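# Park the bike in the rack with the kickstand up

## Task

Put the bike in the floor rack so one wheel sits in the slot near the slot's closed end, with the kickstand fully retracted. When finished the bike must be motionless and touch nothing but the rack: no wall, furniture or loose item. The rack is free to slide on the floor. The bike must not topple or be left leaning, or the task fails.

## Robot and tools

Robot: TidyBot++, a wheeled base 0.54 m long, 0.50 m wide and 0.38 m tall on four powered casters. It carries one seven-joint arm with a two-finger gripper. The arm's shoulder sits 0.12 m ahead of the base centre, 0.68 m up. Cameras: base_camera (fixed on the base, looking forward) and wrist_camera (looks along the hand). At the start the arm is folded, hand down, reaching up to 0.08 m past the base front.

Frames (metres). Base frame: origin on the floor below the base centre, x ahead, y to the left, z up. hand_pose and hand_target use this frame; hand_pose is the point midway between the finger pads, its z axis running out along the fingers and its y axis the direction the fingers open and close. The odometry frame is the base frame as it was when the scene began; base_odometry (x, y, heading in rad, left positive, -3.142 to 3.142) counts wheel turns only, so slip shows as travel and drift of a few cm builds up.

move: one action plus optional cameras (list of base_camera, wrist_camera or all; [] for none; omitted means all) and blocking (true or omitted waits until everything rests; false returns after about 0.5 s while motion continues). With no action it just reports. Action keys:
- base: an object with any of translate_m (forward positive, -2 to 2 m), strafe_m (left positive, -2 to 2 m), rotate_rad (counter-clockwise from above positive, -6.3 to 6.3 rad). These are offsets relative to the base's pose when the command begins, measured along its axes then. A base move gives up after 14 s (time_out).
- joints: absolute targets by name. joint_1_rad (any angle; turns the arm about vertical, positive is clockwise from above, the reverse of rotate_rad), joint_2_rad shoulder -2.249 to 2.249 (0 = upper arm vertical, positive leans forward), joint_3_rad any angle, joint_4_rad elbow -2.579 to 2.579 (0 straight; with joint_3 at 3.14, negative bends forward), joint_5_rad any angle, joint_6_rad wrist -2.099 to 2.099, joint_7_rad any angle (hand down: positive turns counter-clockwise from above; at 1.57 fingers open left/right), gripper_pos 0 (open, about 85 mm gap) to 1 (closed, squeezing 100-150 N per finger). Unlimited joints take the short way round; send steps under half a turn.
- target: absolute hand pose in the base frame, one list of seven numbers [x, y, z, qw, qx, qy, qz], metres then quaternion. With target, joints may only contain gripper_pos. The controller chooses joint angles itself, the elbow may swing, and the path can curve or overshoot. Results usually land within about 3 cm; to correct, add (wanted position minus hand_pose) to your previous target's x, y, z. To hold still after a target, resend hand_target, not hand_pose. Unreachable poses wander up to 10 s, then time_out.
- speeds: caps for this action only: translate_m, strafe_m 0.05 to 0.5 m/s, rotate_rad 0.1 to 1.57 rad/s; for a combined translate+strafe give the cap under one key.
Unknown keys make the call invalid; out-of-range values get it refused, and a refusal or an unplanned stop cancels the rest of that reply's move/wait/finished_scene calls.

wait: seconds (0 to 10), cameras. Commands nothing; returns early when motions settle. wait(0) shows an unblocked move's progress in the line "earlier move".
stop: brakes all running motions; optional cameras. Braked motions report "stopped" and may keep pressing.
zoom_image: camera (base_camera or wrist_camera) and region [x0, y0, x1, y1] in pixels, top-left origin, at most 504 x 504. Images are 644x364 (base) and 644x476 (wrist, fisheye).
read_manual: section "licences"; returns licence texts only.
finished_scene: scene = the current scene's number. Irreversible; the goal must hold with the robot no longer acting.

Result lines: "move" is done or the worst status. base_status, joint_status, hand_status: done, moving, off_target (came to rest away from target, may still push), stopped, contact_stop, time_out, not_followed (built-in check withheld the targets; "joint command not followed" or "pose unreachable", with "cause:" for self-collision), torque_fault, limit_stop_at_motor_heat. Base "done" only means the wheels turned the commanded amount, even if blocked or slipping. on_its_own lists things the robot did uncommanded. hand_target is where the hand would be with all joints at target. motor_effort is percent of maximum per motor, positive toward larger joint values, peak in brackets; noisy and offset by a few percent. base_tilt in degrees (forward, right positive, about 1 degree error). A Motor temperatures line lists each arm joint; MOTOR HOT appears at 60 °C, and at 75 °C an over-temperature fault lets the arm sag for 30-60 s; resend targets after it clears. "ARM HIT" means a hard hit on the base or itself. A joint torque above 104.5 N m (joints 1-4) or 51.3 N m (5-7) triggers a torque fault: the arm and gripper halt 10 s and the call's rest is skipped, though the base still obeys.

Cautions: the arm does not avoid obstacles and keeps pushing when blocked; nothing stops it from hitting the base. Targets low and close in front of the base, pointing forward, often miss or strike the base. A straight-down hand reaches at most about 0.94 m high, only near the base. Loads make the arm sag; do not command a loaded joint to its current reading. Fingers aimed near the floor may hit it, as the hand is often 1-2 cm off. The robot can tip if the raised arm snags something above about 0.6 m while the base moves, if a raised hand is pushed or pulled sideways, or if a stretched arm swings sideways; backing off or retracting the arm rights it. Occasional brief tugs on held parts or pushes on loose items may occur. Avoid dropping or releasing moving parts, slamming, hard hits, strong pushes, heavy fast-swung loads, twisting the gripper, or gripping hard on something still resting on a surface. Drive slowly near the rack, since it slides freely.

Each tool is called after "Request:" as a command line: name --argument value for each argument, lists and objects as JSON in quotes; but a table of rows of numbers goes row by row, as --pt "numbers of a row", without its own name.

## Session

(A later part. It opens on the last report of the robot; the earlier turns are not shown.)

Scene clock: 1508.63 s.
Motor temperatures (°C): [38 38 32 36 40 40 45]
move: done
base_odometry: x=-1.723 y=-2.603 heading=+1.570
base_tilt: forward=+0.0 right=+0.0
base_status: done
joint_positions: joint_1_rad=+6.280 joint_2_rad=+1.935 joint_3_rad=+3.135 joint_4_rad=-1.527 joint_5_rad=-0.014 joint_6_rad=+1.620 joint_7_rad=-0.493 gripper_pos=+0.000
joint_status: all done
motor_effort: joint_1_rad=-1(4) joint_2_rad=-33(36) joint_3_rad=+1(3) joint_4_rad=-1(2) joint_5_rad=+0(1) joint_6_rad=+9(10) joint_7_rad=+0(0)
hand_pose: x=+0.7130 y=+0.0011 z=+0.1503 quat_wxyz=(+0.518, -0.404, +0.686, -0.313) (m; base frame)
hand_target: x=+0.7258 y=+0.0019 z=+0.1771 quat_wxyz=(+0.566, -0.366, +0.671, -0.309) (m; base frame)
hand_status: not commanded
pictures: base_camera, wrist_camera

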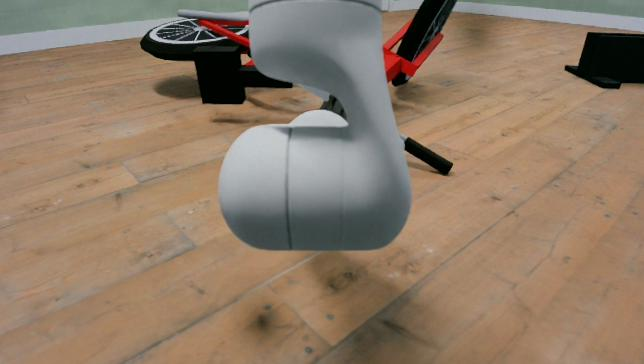

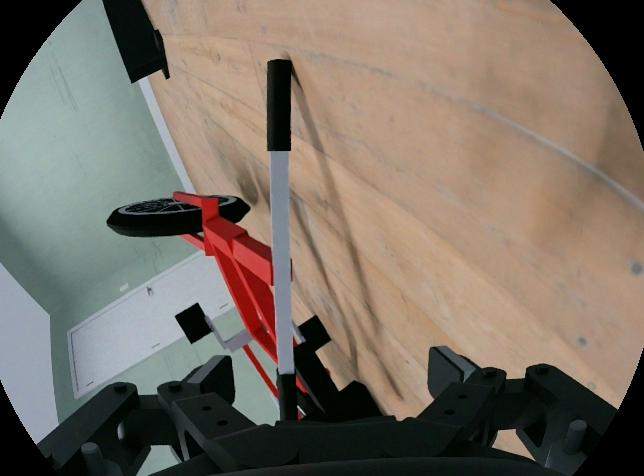

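Request:
move --base '{"translate_m": 0.1}' --speeds '{"translate_m": 0.15}'

Scene clock: 1535.33 s.
Motor temperatures (°C): [38 38 32 36 40 40 45]
move: done
base_odometry: x=-1.723 y=-2.503 heading=+1.570
base_tilt: forward=-0.1 right=+0.1
base_status: done
joint_positions: joint_1_rad=+6.280 joint_2_rad=+1.938 joint_3_rad=+3.135 joint_4_rad=-1.520 joint_5_rad=-0.014 joint_6_rad=+1.624 joint_7_rad=-0.493 gripper_pos=+0.000
joint_status: not commanded
motor_effort: joint_1_rad=-1(3) joint_2_rad=-33(35) joint_3_rad=+1(2) joint_4_rad=-1(3) joint_5_rad=+1(1) joint_6_rad=+9(10) joint_7_rad=+0(0)
hand_pose: x=+0.7144 y=+0.0009 z=+0.1509 quat_wxyz=(+0.520, -0.403, +0.684, -0.315) (m; base frame)
hand_target: x=+0.7258 y=+0.0019 z=+0.1771 quat_wxyz=(+0.566, -0.366, +0.671, -0.309) (m; base frame)
hand_status: not commanded
pictures: base_camera, wrist_camera

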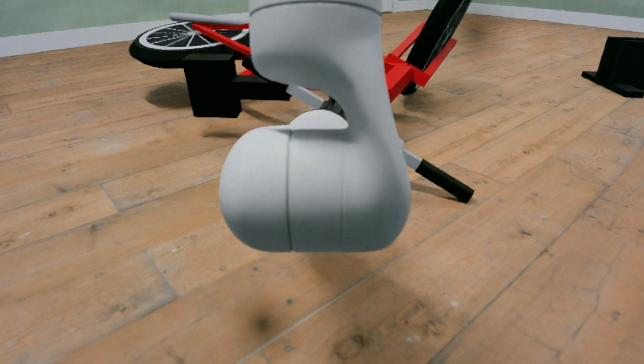

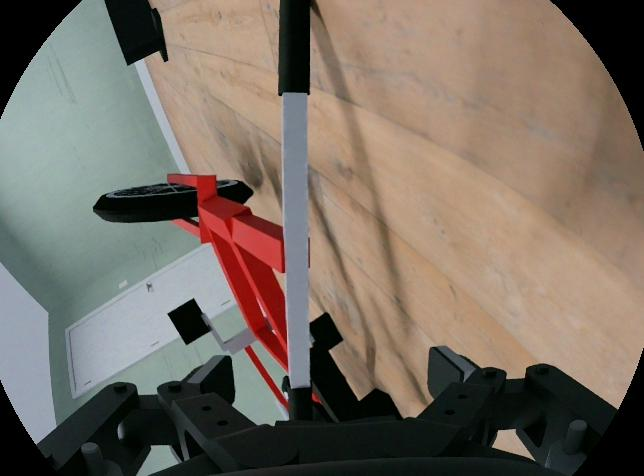

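Request:
move --base '{"translate_m": 0.08}' --speeds '{"translate_m": 0.1}' --joints '{"joint_2_rad": 1.97}'

Request:
zoom_image --camera "base_camera" --region '[150, 0, 504, 300]'

Scene clock: 1546.83 s.
Motor temperatures (°C): [38 38 32 36 40 40 45]
move: done
base_odometry: x=-1.723 y=-2.423 heading=+1.570
base_tilt: forward=-0.1 right=+0.0
base_status: done
joint_positions: joint_1_rad=+6.280 joint_2_rad=+1.968 joint_3_rad=+3.135 joint_4_rad=-1.518 joint_5_rad=-0.014 joint_6_rad=+1.626 joint_7_rad=-0.493 gripper_pos=+0.000
joint_status: all done
motor_effort: joint_1_rad=-1(2) joint_2_rad=-32(35) joint_3_rad=+2(2) joint_4_rad=-2(3) joint_5_rad=+0(1) joint_6_rad=+8(10) joint_7_rad=+0(1)
hand_pose: x=+0.6993 y=+0.0009 z=+0.1346 quat_wxyz=(+0.512, -0.407, +0.691, -0.310) (m; base frame)
hand_target: x=+0.7104 y=+0.0019 z=+0.1591 quat_wxyz=(+0.556, -0.371, +0.679, -0.303) (m; base frame)
hand_status: not commanded
pictures: base_camera, wrist_camera

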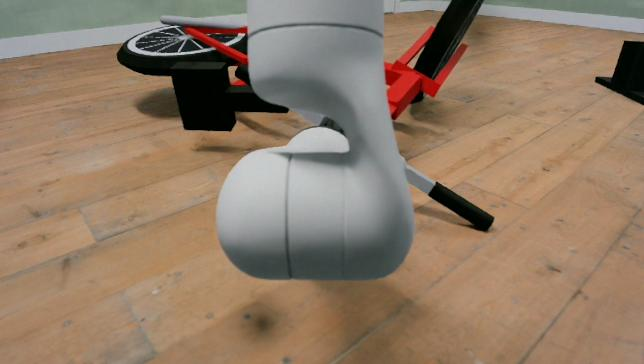

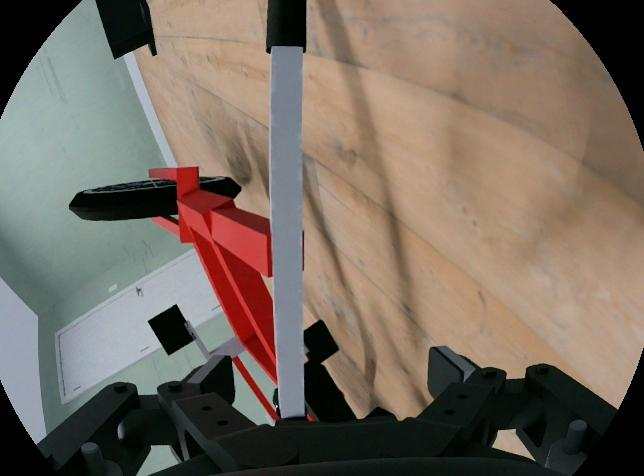

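Scaled by 1.424.

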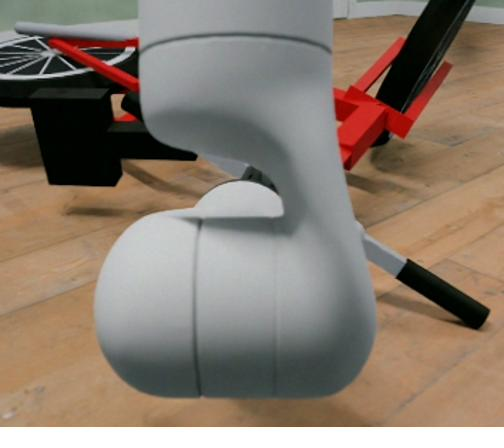

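Request:
move --base '{"translate_m": 0.06}' --speeds '{"translate_m": 0.1}' --joints '{"joint_2_rad": 1.935}'

Scene clock: 1552.20 s.
Motor temperatures (°C): [38 38 32 36 40 40 45]
move: done
base_odometry: x=-1.723 y=-2.363 heading=+1.571
base_tilt: forward=-0.1 right=+0.1
base_status: done
joint_positions: joint_1_rad=+6.280 joint_2_rad=+1.948 joint_3_rad=+3.135 joint_4_rad=-1.517 joint_5_rad=-0.014 joint_6_rad=+1.628 joint_7_rad=-0.493 gripper_pos=+0.000
joint_status: all done
motor_effort: joint_1_rad=-1(2) joint_2_rad=-33(36) joint_3_rad=+1(2) joint_4_rad=-1(2) joint_5_rad=+0(1) joint_6_rad=+9(10) joint_7_rad=+0(0)
hand_pose: x=+0.7104 y=+0.0009 z=+0.1466 quat_wxyz=(+0.519, -0.403, +0.685, -0.314) (m; base frame)
hand_target: x=+0.7284 y=+0.0019 z=+0.1801 quat_wxyz=(+0.568, -0.365, +0.670, -0.310) (m; base frame)
hand_status: not commanded
pictures: base_camera, wrist_camera

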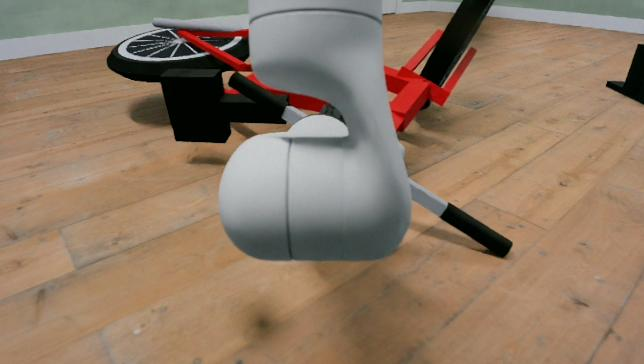

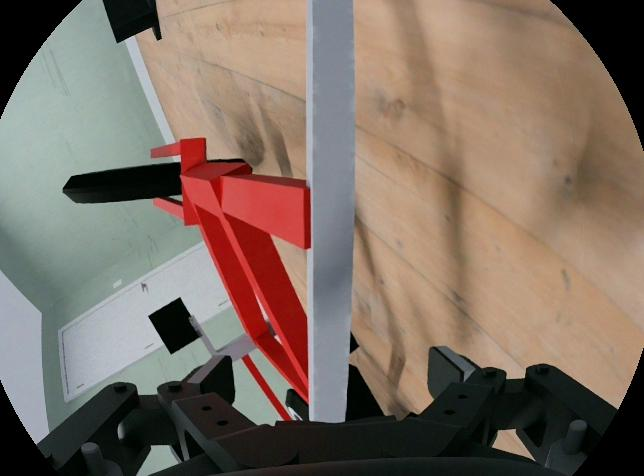

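Request:
move --base '{"translate_m": 0.02, "strafe_m": -0.03}' --speeds '{"translate_m": 0.1}' --joints '{"joint_2_rad": 1.965}'

Scene clock: 1557.60 s.
Motor temperatures (°C): [38 38 32 36 40 40 45]
move: done
base_odometry: x=-1.693 y=-2.342 heading=+1.571
base_tilt: forward=+0.1 right=-0.1
base_status: done
joint_positions: joint_1_rad=+6.284 joint_2_rad=+1.962 joint_3_rad=+3.135 joint_4_rad=-1.517 joint_5_rad=-0.014 joint_6_rad=+1.628 joint_7_rad=-0.493 gripper_pos=+0.000
joint_status: all done
motor_effort: joint_1_rad=-1(3) joint_2_rad=-32(34) joint_3_rad=+1(2) joint_4_rad=-1(3) joint_5_rad=+0(1) joint_6_rad=+9(10) joint_7_rad=+0(0)
hand_pose: x=+0.7030 y=-0.0015 z=+0.1386 quat_wxyz=(+0.514, -0.404, +0.689, -0.312) (m; base frame)
hand_target: x=+0.7130 y=+0.0019 z=+0.1621 quat_wxyz=(+0.558, -0.370, +0.678, -0.304) (m; base frame)
hand_status: not commanded
pictures: base_camera, wrist_camera

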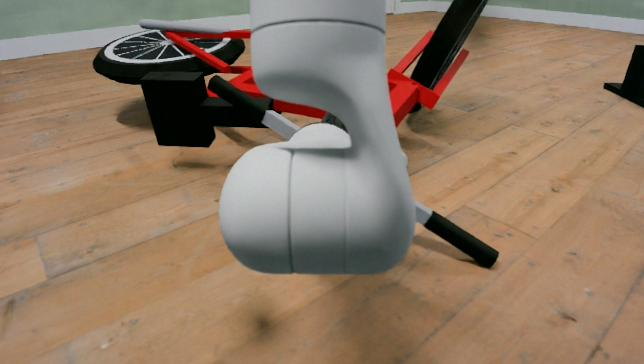

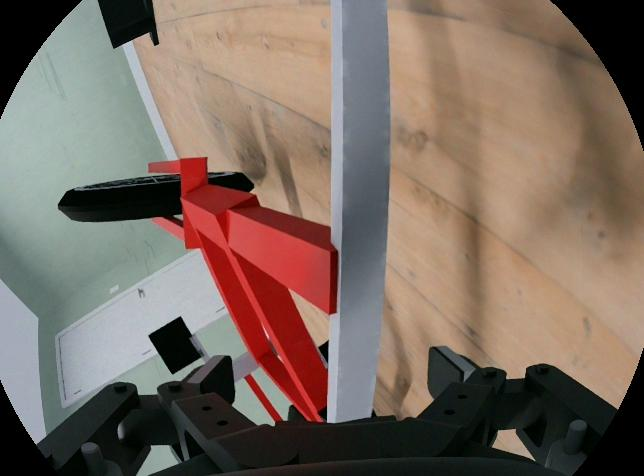

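Request:
move --base '{"translate_m": 0.02}' --speeds '{"translate_m": 0.1}' --joints '{"joint_2_rad": 1.99}'

Request:
move --joints '{"gripper_pos": 0.5}'

Scene clock: 1562.73 s.
Motor temperatures (°C): [38 38 32 36 40 40 45]
move: done
base_odometry: x=-1.693 y=-2.322 heading=+1.571
base_tilt: forward=+0.0 right=+0.0
base_status: done
joint_positions: joint_1_rad=+6.284 joint_2_rad=+1.983 joint_3_rad=+3.135 joint_4_rad=-1.517 joint_5_rad=-0.014 joint_6_rad=+1.628 joint_7_rad=-0.493 gripper_pos=+0.000
joint_status: all done
motor_effort: joint_1_rad=-1(2) joint_2_rad=-32(34) joint_3_rad=+2(2) joint_4_rad=-2(2) joint_5_rad=+0(1) joint_6_rad=+9(10) joint_7_rad=+0(0)
hand_pose: x=+0.6917 y=-0.0015 z=+0.1267 quat_wxyz=(+0.507, -0.407, +0.695, -0.308) (m; base frame)
hand_target: x=+0.6999 y=+0.0019 z=+0.1474 quat_wxyz=(+0.549, -0.374, +0.685, -0.300) (m; base frame)
hand_status: not commanded
pictures: base_camera, wrist_camera

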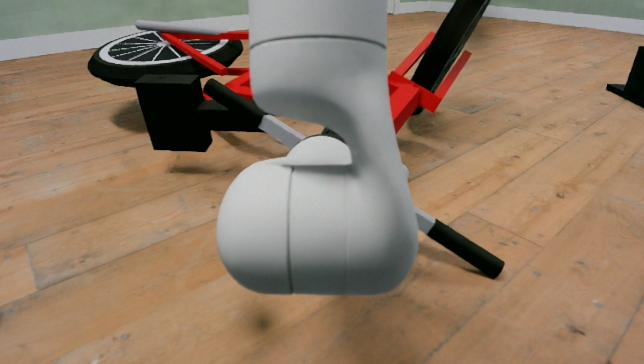

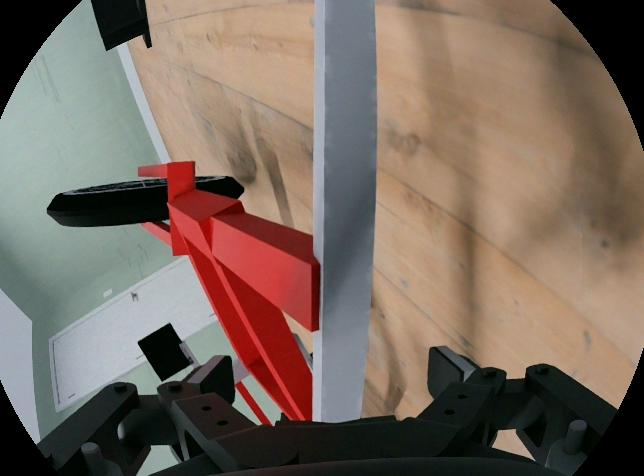

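Scene clock: 1563.57 s.
Motor temperatures (°C): [38 38 32 36 40 40 45]
move: done
base_odometry: x=-1.693 y=-2.322 heading=+1.571
base_tilt: forward=+0.0 right=+0.1
base_status: not commanded
joint_positions: joint_1_rad=+6.284 joint_2_rad=+1.983 joint_3_rad=+3.135 joint_4_rad=-1.517 joint_5_rad=-0.014 joint_6_rad=+1.628 joint_7_rad=-0.493 gripper_pos=+0.500
joint_status: all done
motor_effort: joint_1_rad=+0(1) joint_2_rad=-32(32) joint_3_rad=+1(1) joint_4_rad=-2(2) joint_5_rad=+0(0) joint_6_rad=+9(9) joint_7_rad=+0(0)
hand_pose: x=+0.6918 y=-0.0015 z=+0.1268 quat_wxyz=(+0.507, -0.407, +0.695, -0.308) (m; base frame)
hand_target: x=+0.6999 y=+0.0019 z=+0.1474 quat_wxyz=(+0.549, -0.374, +0.685, -0.300) (m; base frame)
hand_status: not commanded
pictures: base_camera, wrist_camera

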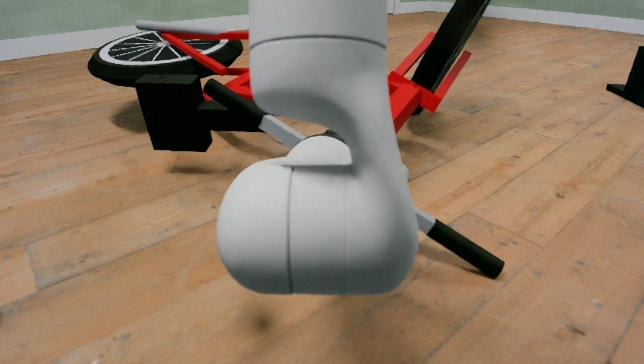

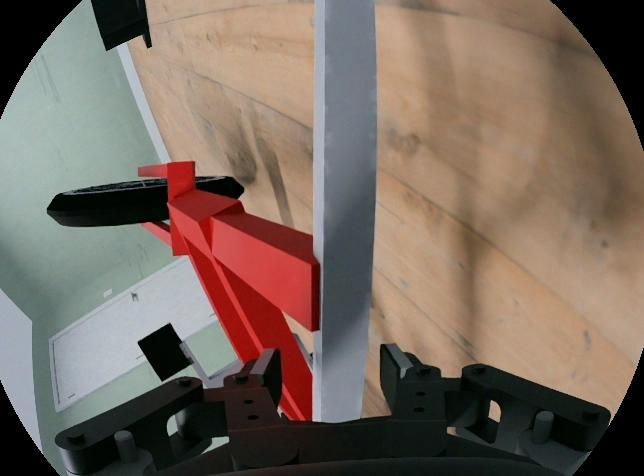

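Request:
move --joints '{"gripper_pos": 1.0}'

Request:
move --base '{"translate_m": 0.03}' --speeds '{"translate_m": 0.05}' --joints '{"joint_2_rad": 1.70, "joint_4_rad": -1.86, "joint_6_rad": 1.62}'

Scene clock: 1592.90 s.
Motor temperatures (°C): [38 39 32 36 40 40 45]
move: off_target
base_odometry: x=-1.693 y=-2.322 heading=+1.571
base_tilt: forward=+0.0 right=+0.0
base_status: not commanded
joint_positions: joint_1_rad=+6.284 joint_2_rad=+1.987 joint_3_rad=+3.135 joint_4_rad=-1.515 joint_5_rad=-0.014 joint_6_rad=+1.636 joint_7_rad=-0.505 gripper_pos=+0.810
joint_status: gripper_pos off_target (ended at +0.810, target +1.000)
motor_effort: joint_1_rad=-2(5) joint_2_rad=-32(36) joint_3_rad=+2(4) joint_4_rad=-3(5) joint_5_rad=+2(5) joint_6_rad=+9(13) joint_7_rad=+2(2)
hand_pose: x=+0.6905 y=-0.0016 z=+0.1267 quat_wxyz=(+0.510, -0.402, +0.696, -0.306) (m; base frame)
hand_target: x=+0.6999 y=+0.0019 z=+0.1474 quat_wxyz=(+0.549, -0.374, +0.685, -0.300) (m; base frame)
hand_status: not commanded
pictures: base_camera, wrist_camera

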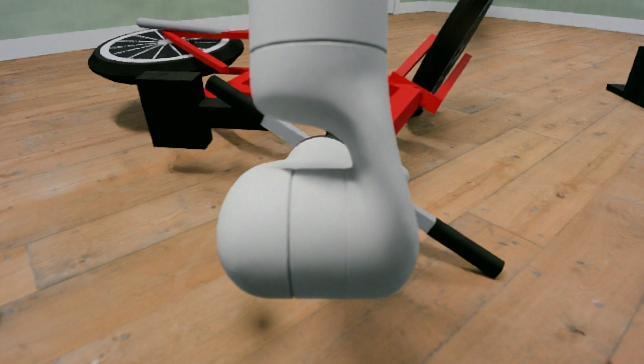

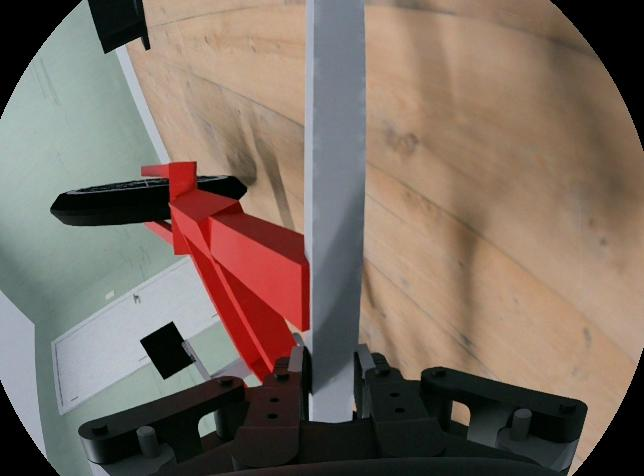

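Scene clock: 1594.57 s.
Motor temperatures (°C): [38 39 32 36 40 40 45]
move: off_target
base_odometry: x=-1.693 y=-2.292 heading=+1.570
base_tilt: forward=+0.0 right=+0.0
base_status: done
joint_positions: joint_1_rad=+6.295 joint_2_rad=+1.778 joint_3_rad=+3.135 joint_4_rad=-1.817 joint_5_rad=-0.014 joint_6_rad=+1.588 joint_7_rad=-0.520 gripper_pos=+0.813
joint_status: joint_2_rad off_target (ended at +1.778, target +1.700); joint_4_rad off_target (ended at -1.817, target -1.860); the others done
motor_effort: joint_1_rad=-3(5) joint_2_rad=-44(45) joint_3_rad=+2(3) joint_4_rad=-6(7) joint_5_rad=+2(4) joint_6_rad=+20(22) joint_7_rad=+3(4)
hand_pose: x=+0.6749 y=-0.0073 z=+0.1809 quat_wxyz=(+0.461, -0.413, +0.735, -0.275) (m; base frame)
hand_target: x=+0.6989 y=+0.0021 z=+0.2280 quat_wxyz=(+0.496, -0.395, +0.724, -0.271) (m; base frame)
hand_status: not commanded
pictures: base_camera, wrist_camera

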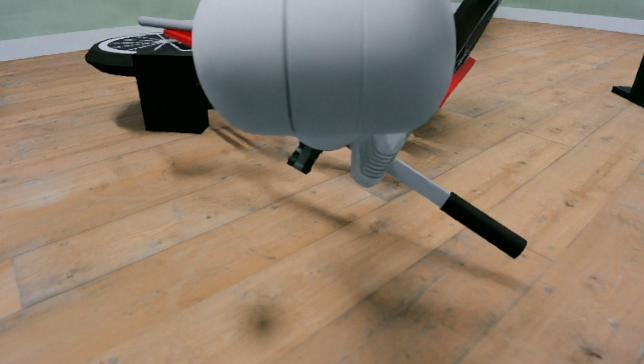

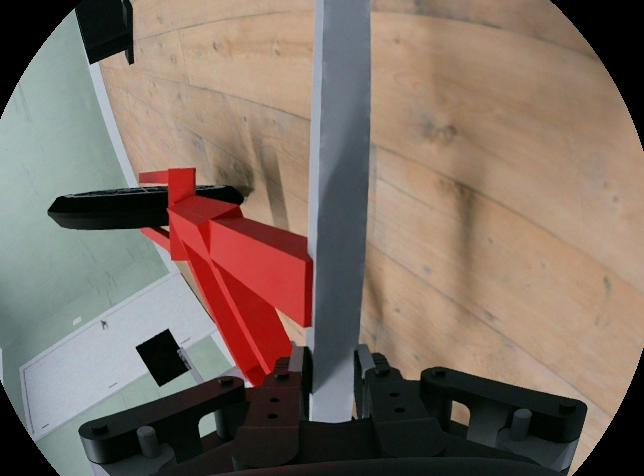

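Request:
move --base '{"translate_m": 0.04}' --speeds '{"translate_m": 0.06}' --joints '{"joint_2_rad": 1.47, "joint_4_rad": -2.05, "joint_6_rad": 1.52}'

Request:
move --base '{"translate_m": 0.04}' --speeds '{"translate_m": 0.06}' --joints '{"joint_2_rad": 1.27, "joint_4_rad": -2.17, "joint_6_rad": 1.38}'

Scene clock: 1601.67 s.
Motor temperatures (°C): [38 39 32 36 40 41 45]
move: off_target
base_odometry: x=-1.693 y=-2.252 heading=+1.570
base_tilt: forward=-0.1 right=+0.1
base_status: done
joint_positions: joint_1_rad=+6.299 joint_2_rad=+1.577 joint_3_rad=+3.135 joint_4_rad=-2.047 joint_5_rad=-0.014 joint_6_rad=+1.504 joint_7_rad=-0.520 gripper_pos=+0.815
joint_status: joint_2_rad off_target (ended at +1.577, target +1.470); the others done
motor_effort: joint_1_rad=-3(7) joint_2_rad=-48(49) joint_3_rad=+0(3) joint_4_rad=-2(7) joint_5_rad=+3(5) joint_6_rad=+19(22) joint_7_rad=+3(3)
hand_pose: x=+0.6593 y=-0.0087 z=+0.2383 quat_wxyz=(+0.419, -0.427, +0.761, -0.251) (m; base frame)
hand_target: x=+0.7046 y=+0.0022 z=+0.3025 quat_wxyz=(+0.474, -0.403, +0.738, -0.259) (m; base frame)
hand_status: not commanded
pictures: base_camera, wrist_camera

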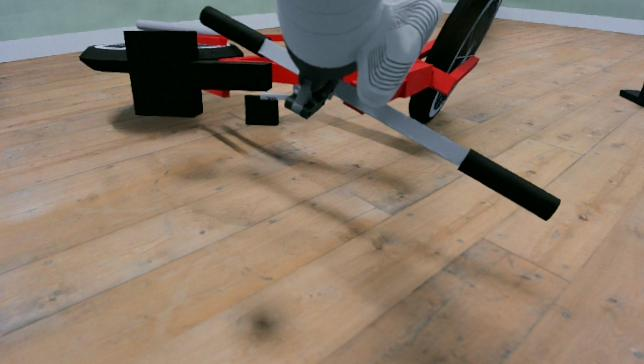

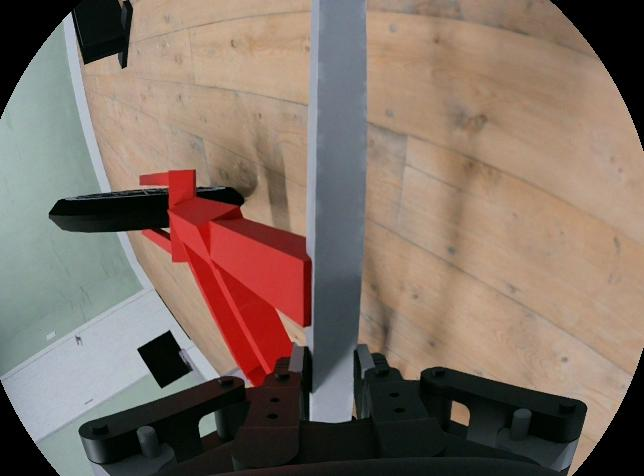

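Scene clock: 1603.03 s.
Motor temperatures (°C): [38 39 32 36 40 41 45]
move: off_target
base_odometry: x=-1.693 y=-2.212 heading=+1.569
base_tilt: forward=+0.0 right=+0.0
base_status: done
joint_positions: joint_1_rad=+6.299 joint_2_rad=+1.374 joint_3_rad=+3.138 joint_4_rad=-2.198 joint_5_rad=-0.014 joint_6_rad=+1.362 joint_7_rad=-0.520 gripper_pos=+0.819
joint_status: joint_2_rad off_target (ended at +1.374, target +1.270); the others done
motor_effort: joint_1_rad=-4(8) joint_2_rad=-48(51) joint_3_rad=+0(3) joint_4_rad=+5(7) joint_5_rad=+4(6) joint_6_rad=+19(20) joint_7_rad=+2(2)
hand_pose: x=+0.6504 y=-0.0099 z=+0.2928 quat_wxyz=(+0.385, -0.438, +0.779, -0.232) (m; base frame)
hand_target: x=+0.7032 y=+0.0022 z=+0.3597 quat_wxyz=(+0.452, -0.411, +0.752, -0.246) (m; base frame)
hand_status: not commanded
pictures: base_camera, wrist_camera

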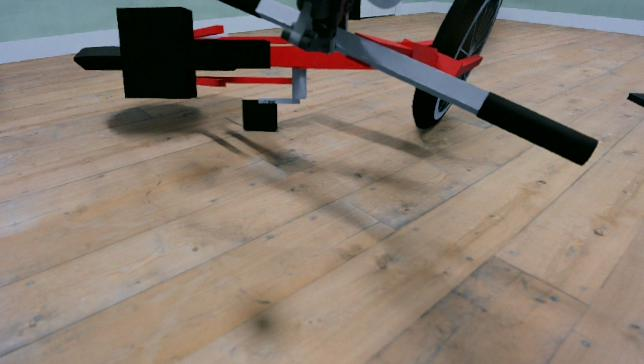

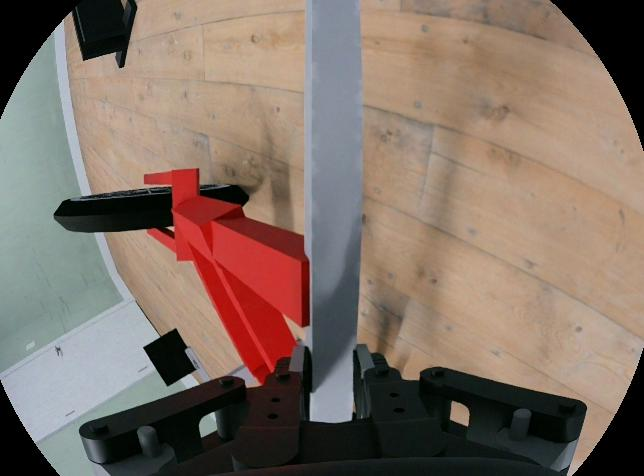

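Request:
move --base '{"translate_m": 0.03}' --speeds '{"translate_m": 0.06}' --joints '{"joint_2_rad": 1.10, "joint_4_rad": -2.20, "joint_6_rad": 1.14}'

Request:
move --base '{"translate_m": 0.03}' --speeds '{"translate_m": 0.06}' --joints '{"joint_2_rad": 0.93, "joint_4_rad": -2.20, "joint_6_rad": 0.91}'

Scene clock: 1612.47 s.
Motor temperatures (°C): [38 39 32 36 40 40 45]
move: off_target
base_odometry: x=-1.692 y=-2.182 heading=+1.569
base_tilt: forward=+0.0 right=+0.0
base_status: done
joint_positions: joint_1_rad=+6.297 joint_2_rad=+1.184 joint_3_rad=+3.141 joint_4_rad=-2.232 joint_5_rad=-0.014 joint_6_rad=+1.145 joint_7_rad=-0.520 gripper_pos=+0.823
joint_status: joint_2_rad off_target (ended at +1.184, target +1.100); the others done
motor_effort: joint_1_rad=-3(7) joint_2_rad=-45(50) joint_3_rad=+0(3) joint_4_rad=+2(11) joint_5_rad=+3(6) joint_6_rad=+15(20) joint_7_rad=+2(2)
hand_pose: x=+0.6613 y=-0.0098 z=+0.3373 quat_wxyz=(+0.361, -0.445, +0.790, -0.218) (m; base frame)
hand_target: x=+0.7032 y=+0.0023 z=+0.3893 quat_wxyz=(+0.414, -0.423, +0.774, -0.225) (m; base frame)
hand_status: not commanded
pictures: base_camera, wrist_camera

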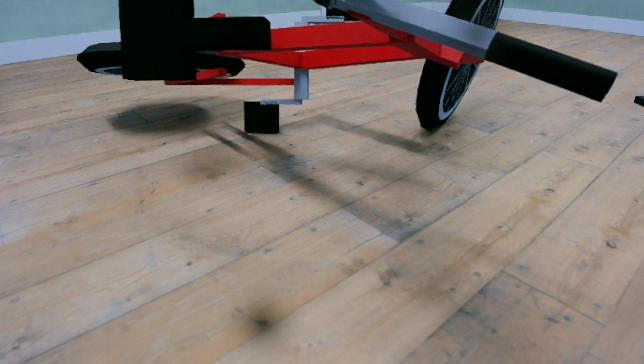

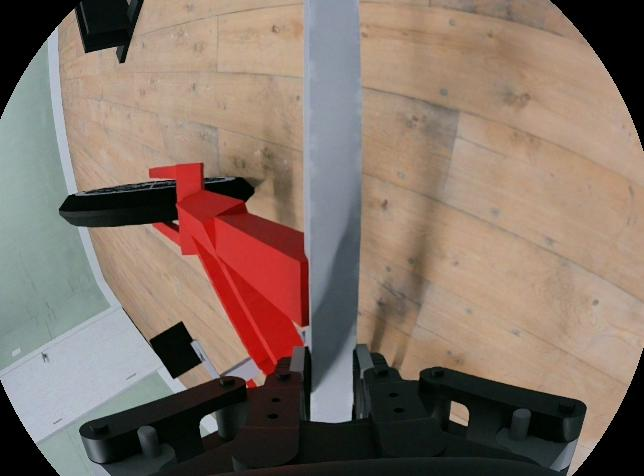

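Scene clock: 1613.73 s.
Motor temperatures (°C): [38 39 32 36 40 40 45]
move: off_target
base_odometry: x=-1.692 y=-2.152 heading=+1.569
base_tilt: forward=+0.0 right=+0.0
base_status: done
joint_positions: joint_1_rad=+6.293 joint_2_rad=+1.008 joint_3_rad=+3.143 joint_4_rad=-2.239 joint_5_rad=-0.014 joint_6_rad=+0.924 joint_7_rad=-0.520 gripper_pos=+0.826
joint_status: joint_2_rad off_target (ended at +1.008, target +0.930); joint_4_rad off_target (ended at -2.239, target -2.200); the others done
motor_effort: joint_1_rad=-3(6) joint_2_rad=-43(46) joint_3_rad=-1(3) joint_4_rad=+7(13) joint_5_rad=+3(6) joint_6_rad=+14(17) joint_7_rad=+1(2)
hand_pose: x=+0.6689 y=-0.0080 z=+0.3810 quat_wxyz=(+0.341, -0.451, +0.799, -0.205) (m; base frame)
hand_target: x=+0.7079 y=+0.0024 z=+0.4308 quat_wxyz=(+0.391, -0.430, +0.786, -0.213) (m; base frame)
hand_status: not commanded
pictures: base_camera, wrist_camera

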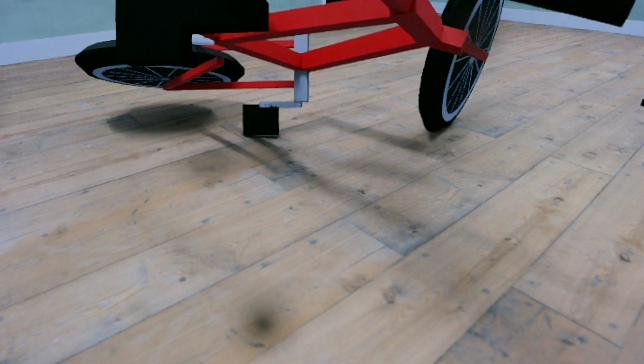

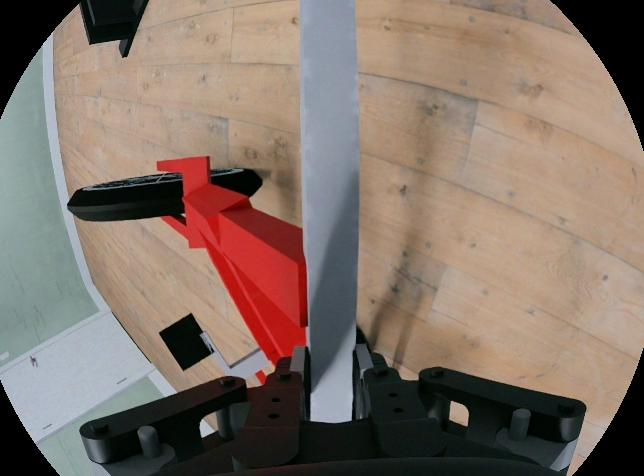

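Request:
move --base '{"translate_m": 0.04}' --speeds '{"translate_m": 0.06}' --joints '{"joint_2_rad": 0.79, "joint_4_rad": -2.15, "joint_6_rad": 0.63}'

Request:
move --base '{"translate_m": 0.04}' --speeds '{"translate_m": 0.06}' --joints '{"joint_2_rad": 0.66, "joint_4_rad": -2.10, "joint_6_rad": 0.36}'

Scene clock: 1625.27 s.
Motor temperatures (°C): [38 39 32 36 40 40 45]
move: off_target
base_odometry: x=-1.692 y=-2.112 heading=+1.568
base_tilt: forward=-0.1 right=+0.0
base_status: done
joint_positions: joint_1_rad=+6.289 joint_2_rad=+0.836 joint_3_rad=+3.144 joint_4_rad=-2.213 joint_5_rad=-0.014 joint_6_rad=+0.654 joint_7_rad=-0.520 gripper_pos=+0.827
joint_status: joint_2_rad off_target (ended at +0.836, target +0.790); joint_4_rad off_target (ended at -2.213, target -2.150); the others done
motor_effort: joint_1_rad=-2(6) joint_2_rad=-37(43) joint_3_rad=+0(4) joint_4_rad=+11(14) joint_5_rad=+1(5) joint_6_rad=+13(15) joint_7_rad=+0(2)
hand_pose: x=+0.6719 y=-0.0059 z=+0.4224 quat_wxyz=(+0.314, -0.459, +0.810, -0.187) (m; base frame)
hand_target: x=+0.7109 y=+0.0024 z=+0.4603 quat_wxyz=(+0.355, -0.439, +0.802, -0.193) (m; base frame)
hand_status: not commanded
pictures: base_camera, wrist_camera

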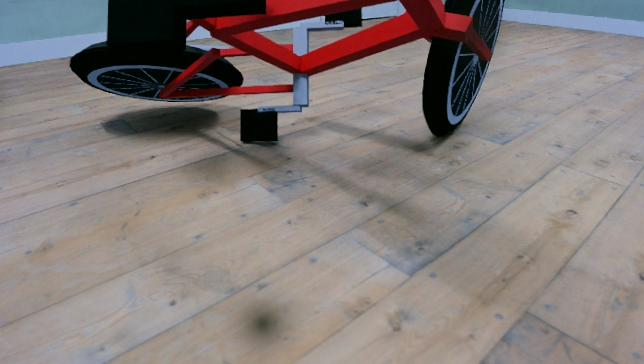

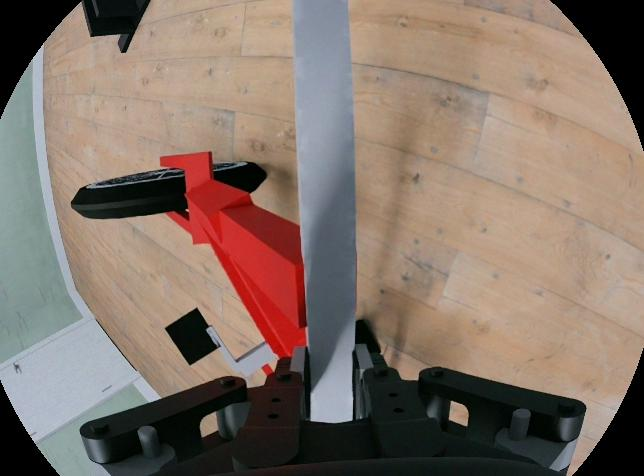

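Scene clock: 1626.43 s.
Motor temperatures (°C): [38 39 32 36 40 40 45]
move: off_target
base_odometry: x=-1.692 y=-2.072 heading=+1.568
base_tilt: forward=+0.0 right=+0.0
base_status: done
joint_positions: joint_1_rad=+6.287 joint_2_rad=+0.711 joint_3_rad=+3.146 joint_4_rad=-2.158 joint_5_rad=-0.014 joint_6_rad=+0.385 joint_7_rad=-0.520 gripper_pos=+0.827
joint_status: joint_2_rad off_target (ended at +0.711, target +0.660); joint_4_rad off_target (ended at -2.157, target -2.100); the others done
motor_effort: joint_1_rad=-1(5) joint_2_rad=-38(40) joint_3_rad=+1(4) joint_4_rad=+14(20) joint_5_rad=-1(3) joint_6_rad=+11(15) joint_7_rad=-1(2)
hand_pose: x=+0.6687 y=-0.0048 z=+0.4515 quat_wxyz=(+0.278, -0.466, +0.824, -0.164) (m; base frame)
hand_target: x=+0.7043 y=+0.0024 z=+0.4929 quat_wxyz=(+0.318, -0.448, +0.818, -0.173) (m; base frame)
hand_status: not commanded
pictures: base_camera, wrist_camera

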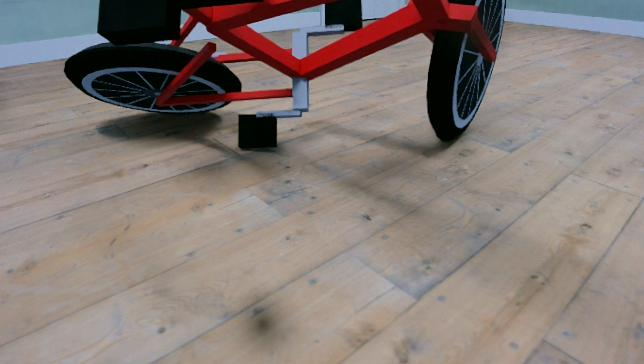

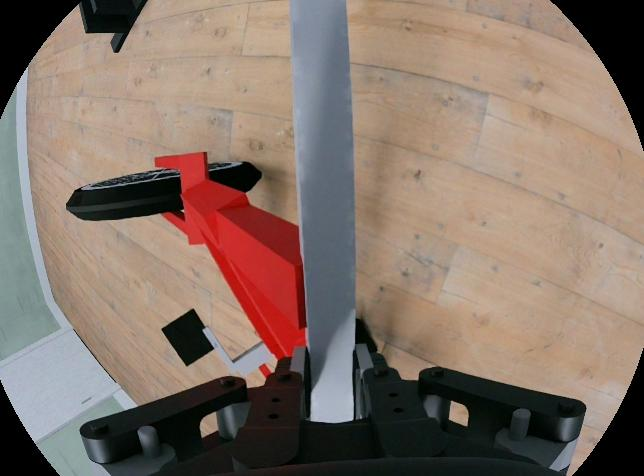

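Request:
move --base '{"translate_m": 0.045}' --speeds '{"translate_m": 0.06}' --joints '{"joint_2_rad": 0.555, "joint_4_rad": -2.01, "joint_6_rad": 0.11}'

Request:
move --base '{"translate_m": 0.045}' --speeds '{"translate_m": 0.06}' --joints '{"joint_2_rad": 0.47, "joint_4_rad": -1.92, "joint_6_rad": -0.16}'

Scene clock: 1649.40 s.
Motor temperatures (°C): [38 40 32 36 40 40 45]
move: off_target
base_odometry: x=-1.691 y=-2.027 heading=+1.568
base_tilt: forward=+0.0 right=+0.0
base_status: done
joint_positions: joint_1_rad=+6.301 joint_2_rad=+0.633 joint_3_rad=+3.157 joint_4_rad=-2.111 joint_5_rad=-0.014 joint_6_rad=+0.083 joint_7_rad=-0.520 gripper_pos=+0.827
joint_status: joint_2_rad off_target (ended at +0.633, target +0.555); joint_4_rad off_target (ended at -2.111, target -2.010); the others done
motor_effort: joint_1_rad=-6(7) joint_2_rad=-41(42) joint_3_rad=-4(5) joint_4_rad=+24(27) joint_5_rad=-1(2) joint_6_rad=+17(19) joint_7_rad=-1(2)
hand_pose: x=+0.6334 y=-0.0164 z=+0.4551 quat_wxyz=(+0.202, -0.469, +0.850, -0.125) (m; base frame)
hand_target: x=+0.7094 y=+0.0024 z=+0.5351 quat_wxyz=(+0.296, -0.452, +0.826, -0.161) (m; base frame)
hand_status: not commanded
pictures: base_camera, wrist_camera

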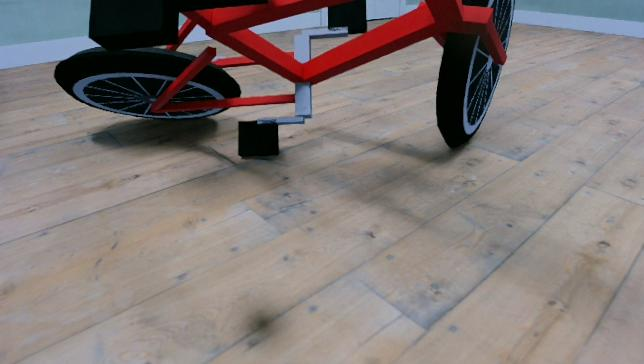

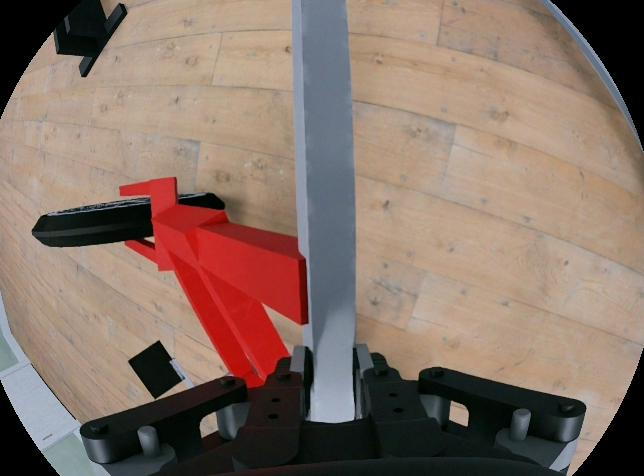

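Scene clock: 1650.77 s.
Motor temperatures (°C): [38 40 32 36 40 40 45]
move: done
base_odometry: x=-1.691 y=-1.982 heading=+1.567
base_tilt: forward=+0.1 right=+0.0
base_status: done
joint_positions: joint_1_rad=+6.282 joint_2_rad=+0.470 joint_3_rad=+3.144 joint_4_rad=-1.910 joint_5_rad=-0.014 joint_6_rad=-0.124 joint_7_rad=-0.520 gripper_pos=+0.999
joint_status: all done
on_its_own: gripper_pos moved +0.172 to your old target +1.000
motor_effort: joint_1_rad=+0(8) joint_2_rad=-30(45) joint_3_rad=+1(6) joint_4_rad=+13(27) joint_5_rad=+0(1) joint_6_rad=+5(21) joint_7_rad=+0(1)
hand_pose: x=+0.7115 y=+0.0009 z=+0.5790 quat_wxyz=(+0.272, -0.471, +0.825, -0.155) (m; base frame)
hand_target: x=+0.6978 y=+0.0024 z=+0.5689 quat_wxyz=(+0.256, -0.460, +0.839, -0.139) (m; base frame)
hand_status: not commanded
pictures: base_camera, wrist_camera

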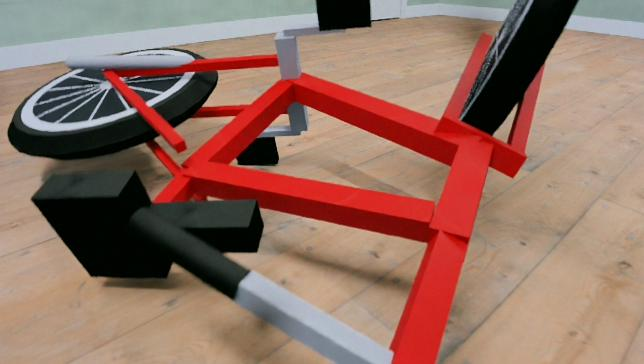

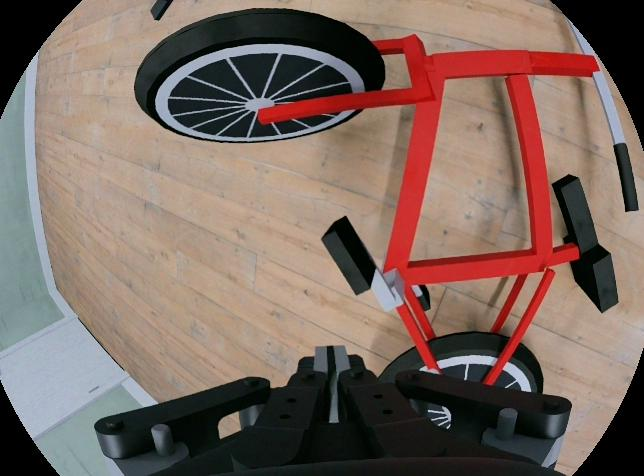

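Request:
move --base '{"translate_m": -0.5}' --joints '{"gripper_pos": 0.0, "joint_6_rad": -0.1}'

Scene clock: 1676.67 s.
Motor temperatures (°C): [38 39 32 36 40 40 45]
move: done
base_odometry: x=-1.692 y=-2.482 heading=+1.568
base_tilt: forward=+0.0 right=+0.0
base_status: done
joint_positions: joint_1_rad=+6.282 joint_2_rad=+0.472 joint_3_rad=+3.144 joint_4_rad=-1.911 joint_5_rad=-0.014 joint_6_rad=-0.102 joint_7_rad=-0.520 gripper_pos=+0.000
joint_status: all done
motor_effort: joint_1_rad=-1(2) joint_2_rad=-30(32) joint_3_rad=+1(2) joint_4_rad=+13(15) joint_5_rad=+1(1) joint_6_rad=+5(7) joint_7_rad=+0(0)
hand_pose: x=+0.7167 y=+0.0007 z=+0.5819 quat_wxyz=(+0.280, -0.469, +0.822, -0.160) (m; base frame)
hand_target: x=+0.7130 y=+0.0024 z=+0.5798 quat_wxyz=(+0.281, -0.455, +0.831, -0.153) (m; base frame)
hand_status: not commanded
pictures: base_camera, wrist_camera

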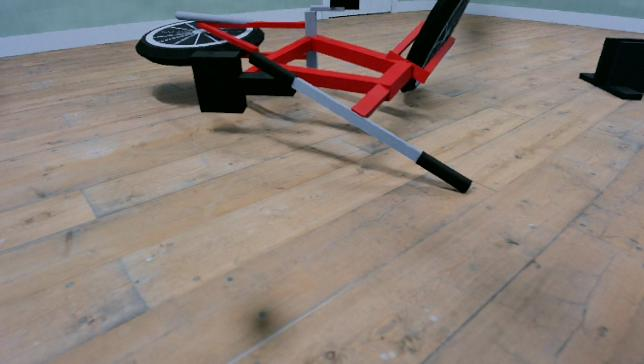

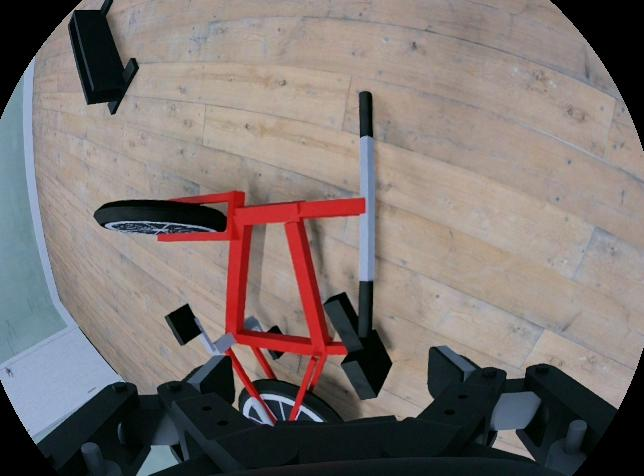

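Request:
move --base '{"translate_m": 0.02, "strafe_m": 0.198, "rotate_rad": -0.258}' --cameras '[]'

Request:
move --joints '{"joint_2_rad": 1.97, "joint_4_rad": -1.5, "joint_6_rad": 1.7, "joint_7_rad": -0.52}'

Scene clock: 1714.63 s.
Motor temperatures (°C): [38 39 32 36 40 40 45]
move: done
base_odometry: x=-1.891 y=-2.461 heading=+1.309
base_tilt: forward=-0.1 right=+0.0
base_status: done
joint_positions: joint_1_rad=+6.278 joint_2_rad=+0.472 joint_3_rad=+3.142 joint_4_rad=-1.911 joint_5_rad=-0.014 joint_6_rad=-0.102 joint_7_rad=-0.520 gripper_pos=+0.000
joint_status: not commanded
motor_effort: joint_1_rad=-1(6) joint_2_rad=-30(31) joint_3_rad=+1(3) joint_4_rad=+14(14) joint_5_rad=+1(1) joint_6_rad=+5(6) joint_7_rad=+0(0)
hand_pose: x=+0.7167 y=+0.0041 z=+0.5819 quat_wxyz=(+0.281, -0.471, +0.821, -0.159) (m; base frame)
hand_target: x=+0.7130 y=+0.0024 z=+0.5798 quat_wxyz=(+0.281, -0.455, +0.831, -0.153) (m; base frame)
hand_status: not commanded
pictures: none
No camera images: "cameras" was empty.

Scene clock: 1717.77 s.
Motor temperatures (°C): [38 39 32 36 40 40 45]
move: done
base_odometry: x=-1.891 y=-2.461 heading=+1.309
base_tilt: forward=+0.0 right=+0.1
base_status: not commanded
joint_positions: joint_1_rad=+6.278 joint_2_rad=+1.962 joint_3_rad=+3.142 joint_4_rad=-1.526 joint_5_rad=-0.014 joint_6_rad=+1.620 joint_7_rad=-0.520 gripper_pos=+0.000
joint_status: all done
motor_effort: joint_1_rad=+0(1) joint_2_rad=-32(41) joint_3_rad=+1(2) joint_4_rad=-2(13) joint_5_rad=+0(1) joint_6_rad=+8(10) joint_7_rad=+0(1)
hand_pose: x=+0.6985 y=-0.0005 z=+0.1343 quat_wxyz=(+0.512, -0.402, +0.696, -0.302) (m; base frame)
hand_target: x=+0.7104 y=+0.0019 z=+0.1591 quat_wxyz=(+0.548, -0.388, +0.670, -0.317) (m; base frame)
hand_status: not commanded
pictures: base_camera, wrist_camera

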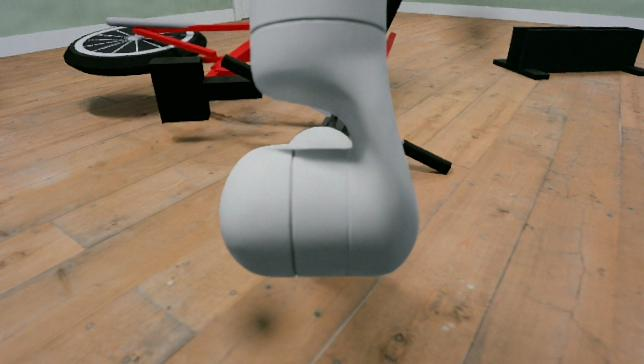

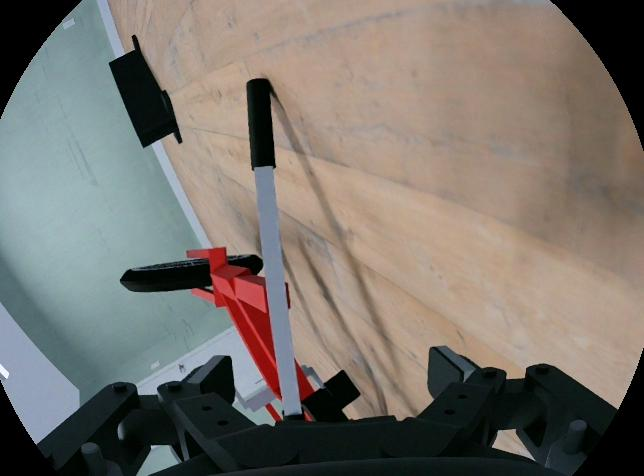

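Request:
move --base '{"translate_m": 0.15, "strafe_m": 0.03}' --speeds '{"translate_m": 0.2}' --joints '{"joint_7_rad": -0.4}'

Scene clock: 1723.63 s.
Motor temperatures (°C): [38 39 32 36 40 40 45]
move: done
base_odometry: x=-1.881 y=-2.308 heading=+1.309
base_tilt: forward=+0.0 right=+0.0
base_status: done
joint_positions: joint_1_rad=+6.279 joint_2_rad=+1.968 joint_3_rad=+3.142 joint_4_rad=-1.520 joint_5_rad=-0.014 joint_6_rad=+1.624 joint_7_rad=-0.428 gripper_pos=+0.000
joint_status: all done
motor_effort: joint_1_rad=+0(3) joint_2_rad=-32(34) joint_3_rad=+1(2) joint_4_rad=-2(3) joint_5_rad=+0(1) joint_6_rad=+8(10) joint_7_rad=+0(1)
hand_pose: x=+0.6983 y=-0.0007 z=+0.1335 quat_wxyz=(+0.499, -0.433, +0.676, -0.327) (m; base frame)
hand_target: x=+0.7104 y=+0.0019 z=+0.1591 quat_wxyz=(+0.528, -0.427, +0.645, -0.350) (m; base frame)
hand_status: not commanded
pictures: base_camera, wrist_camera

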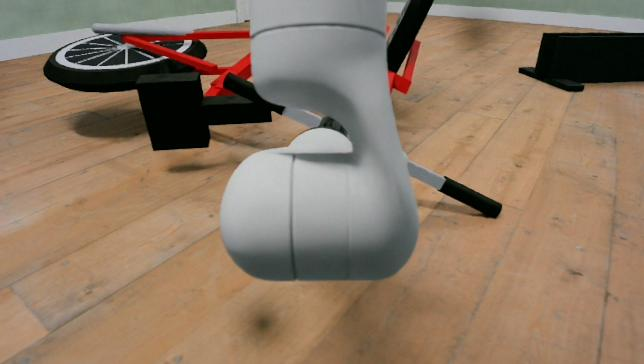

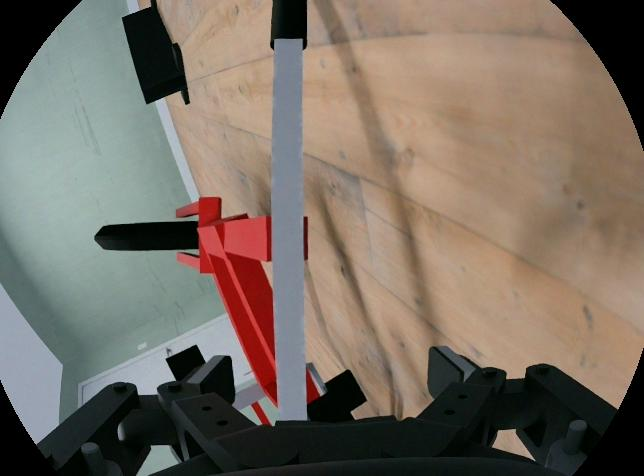

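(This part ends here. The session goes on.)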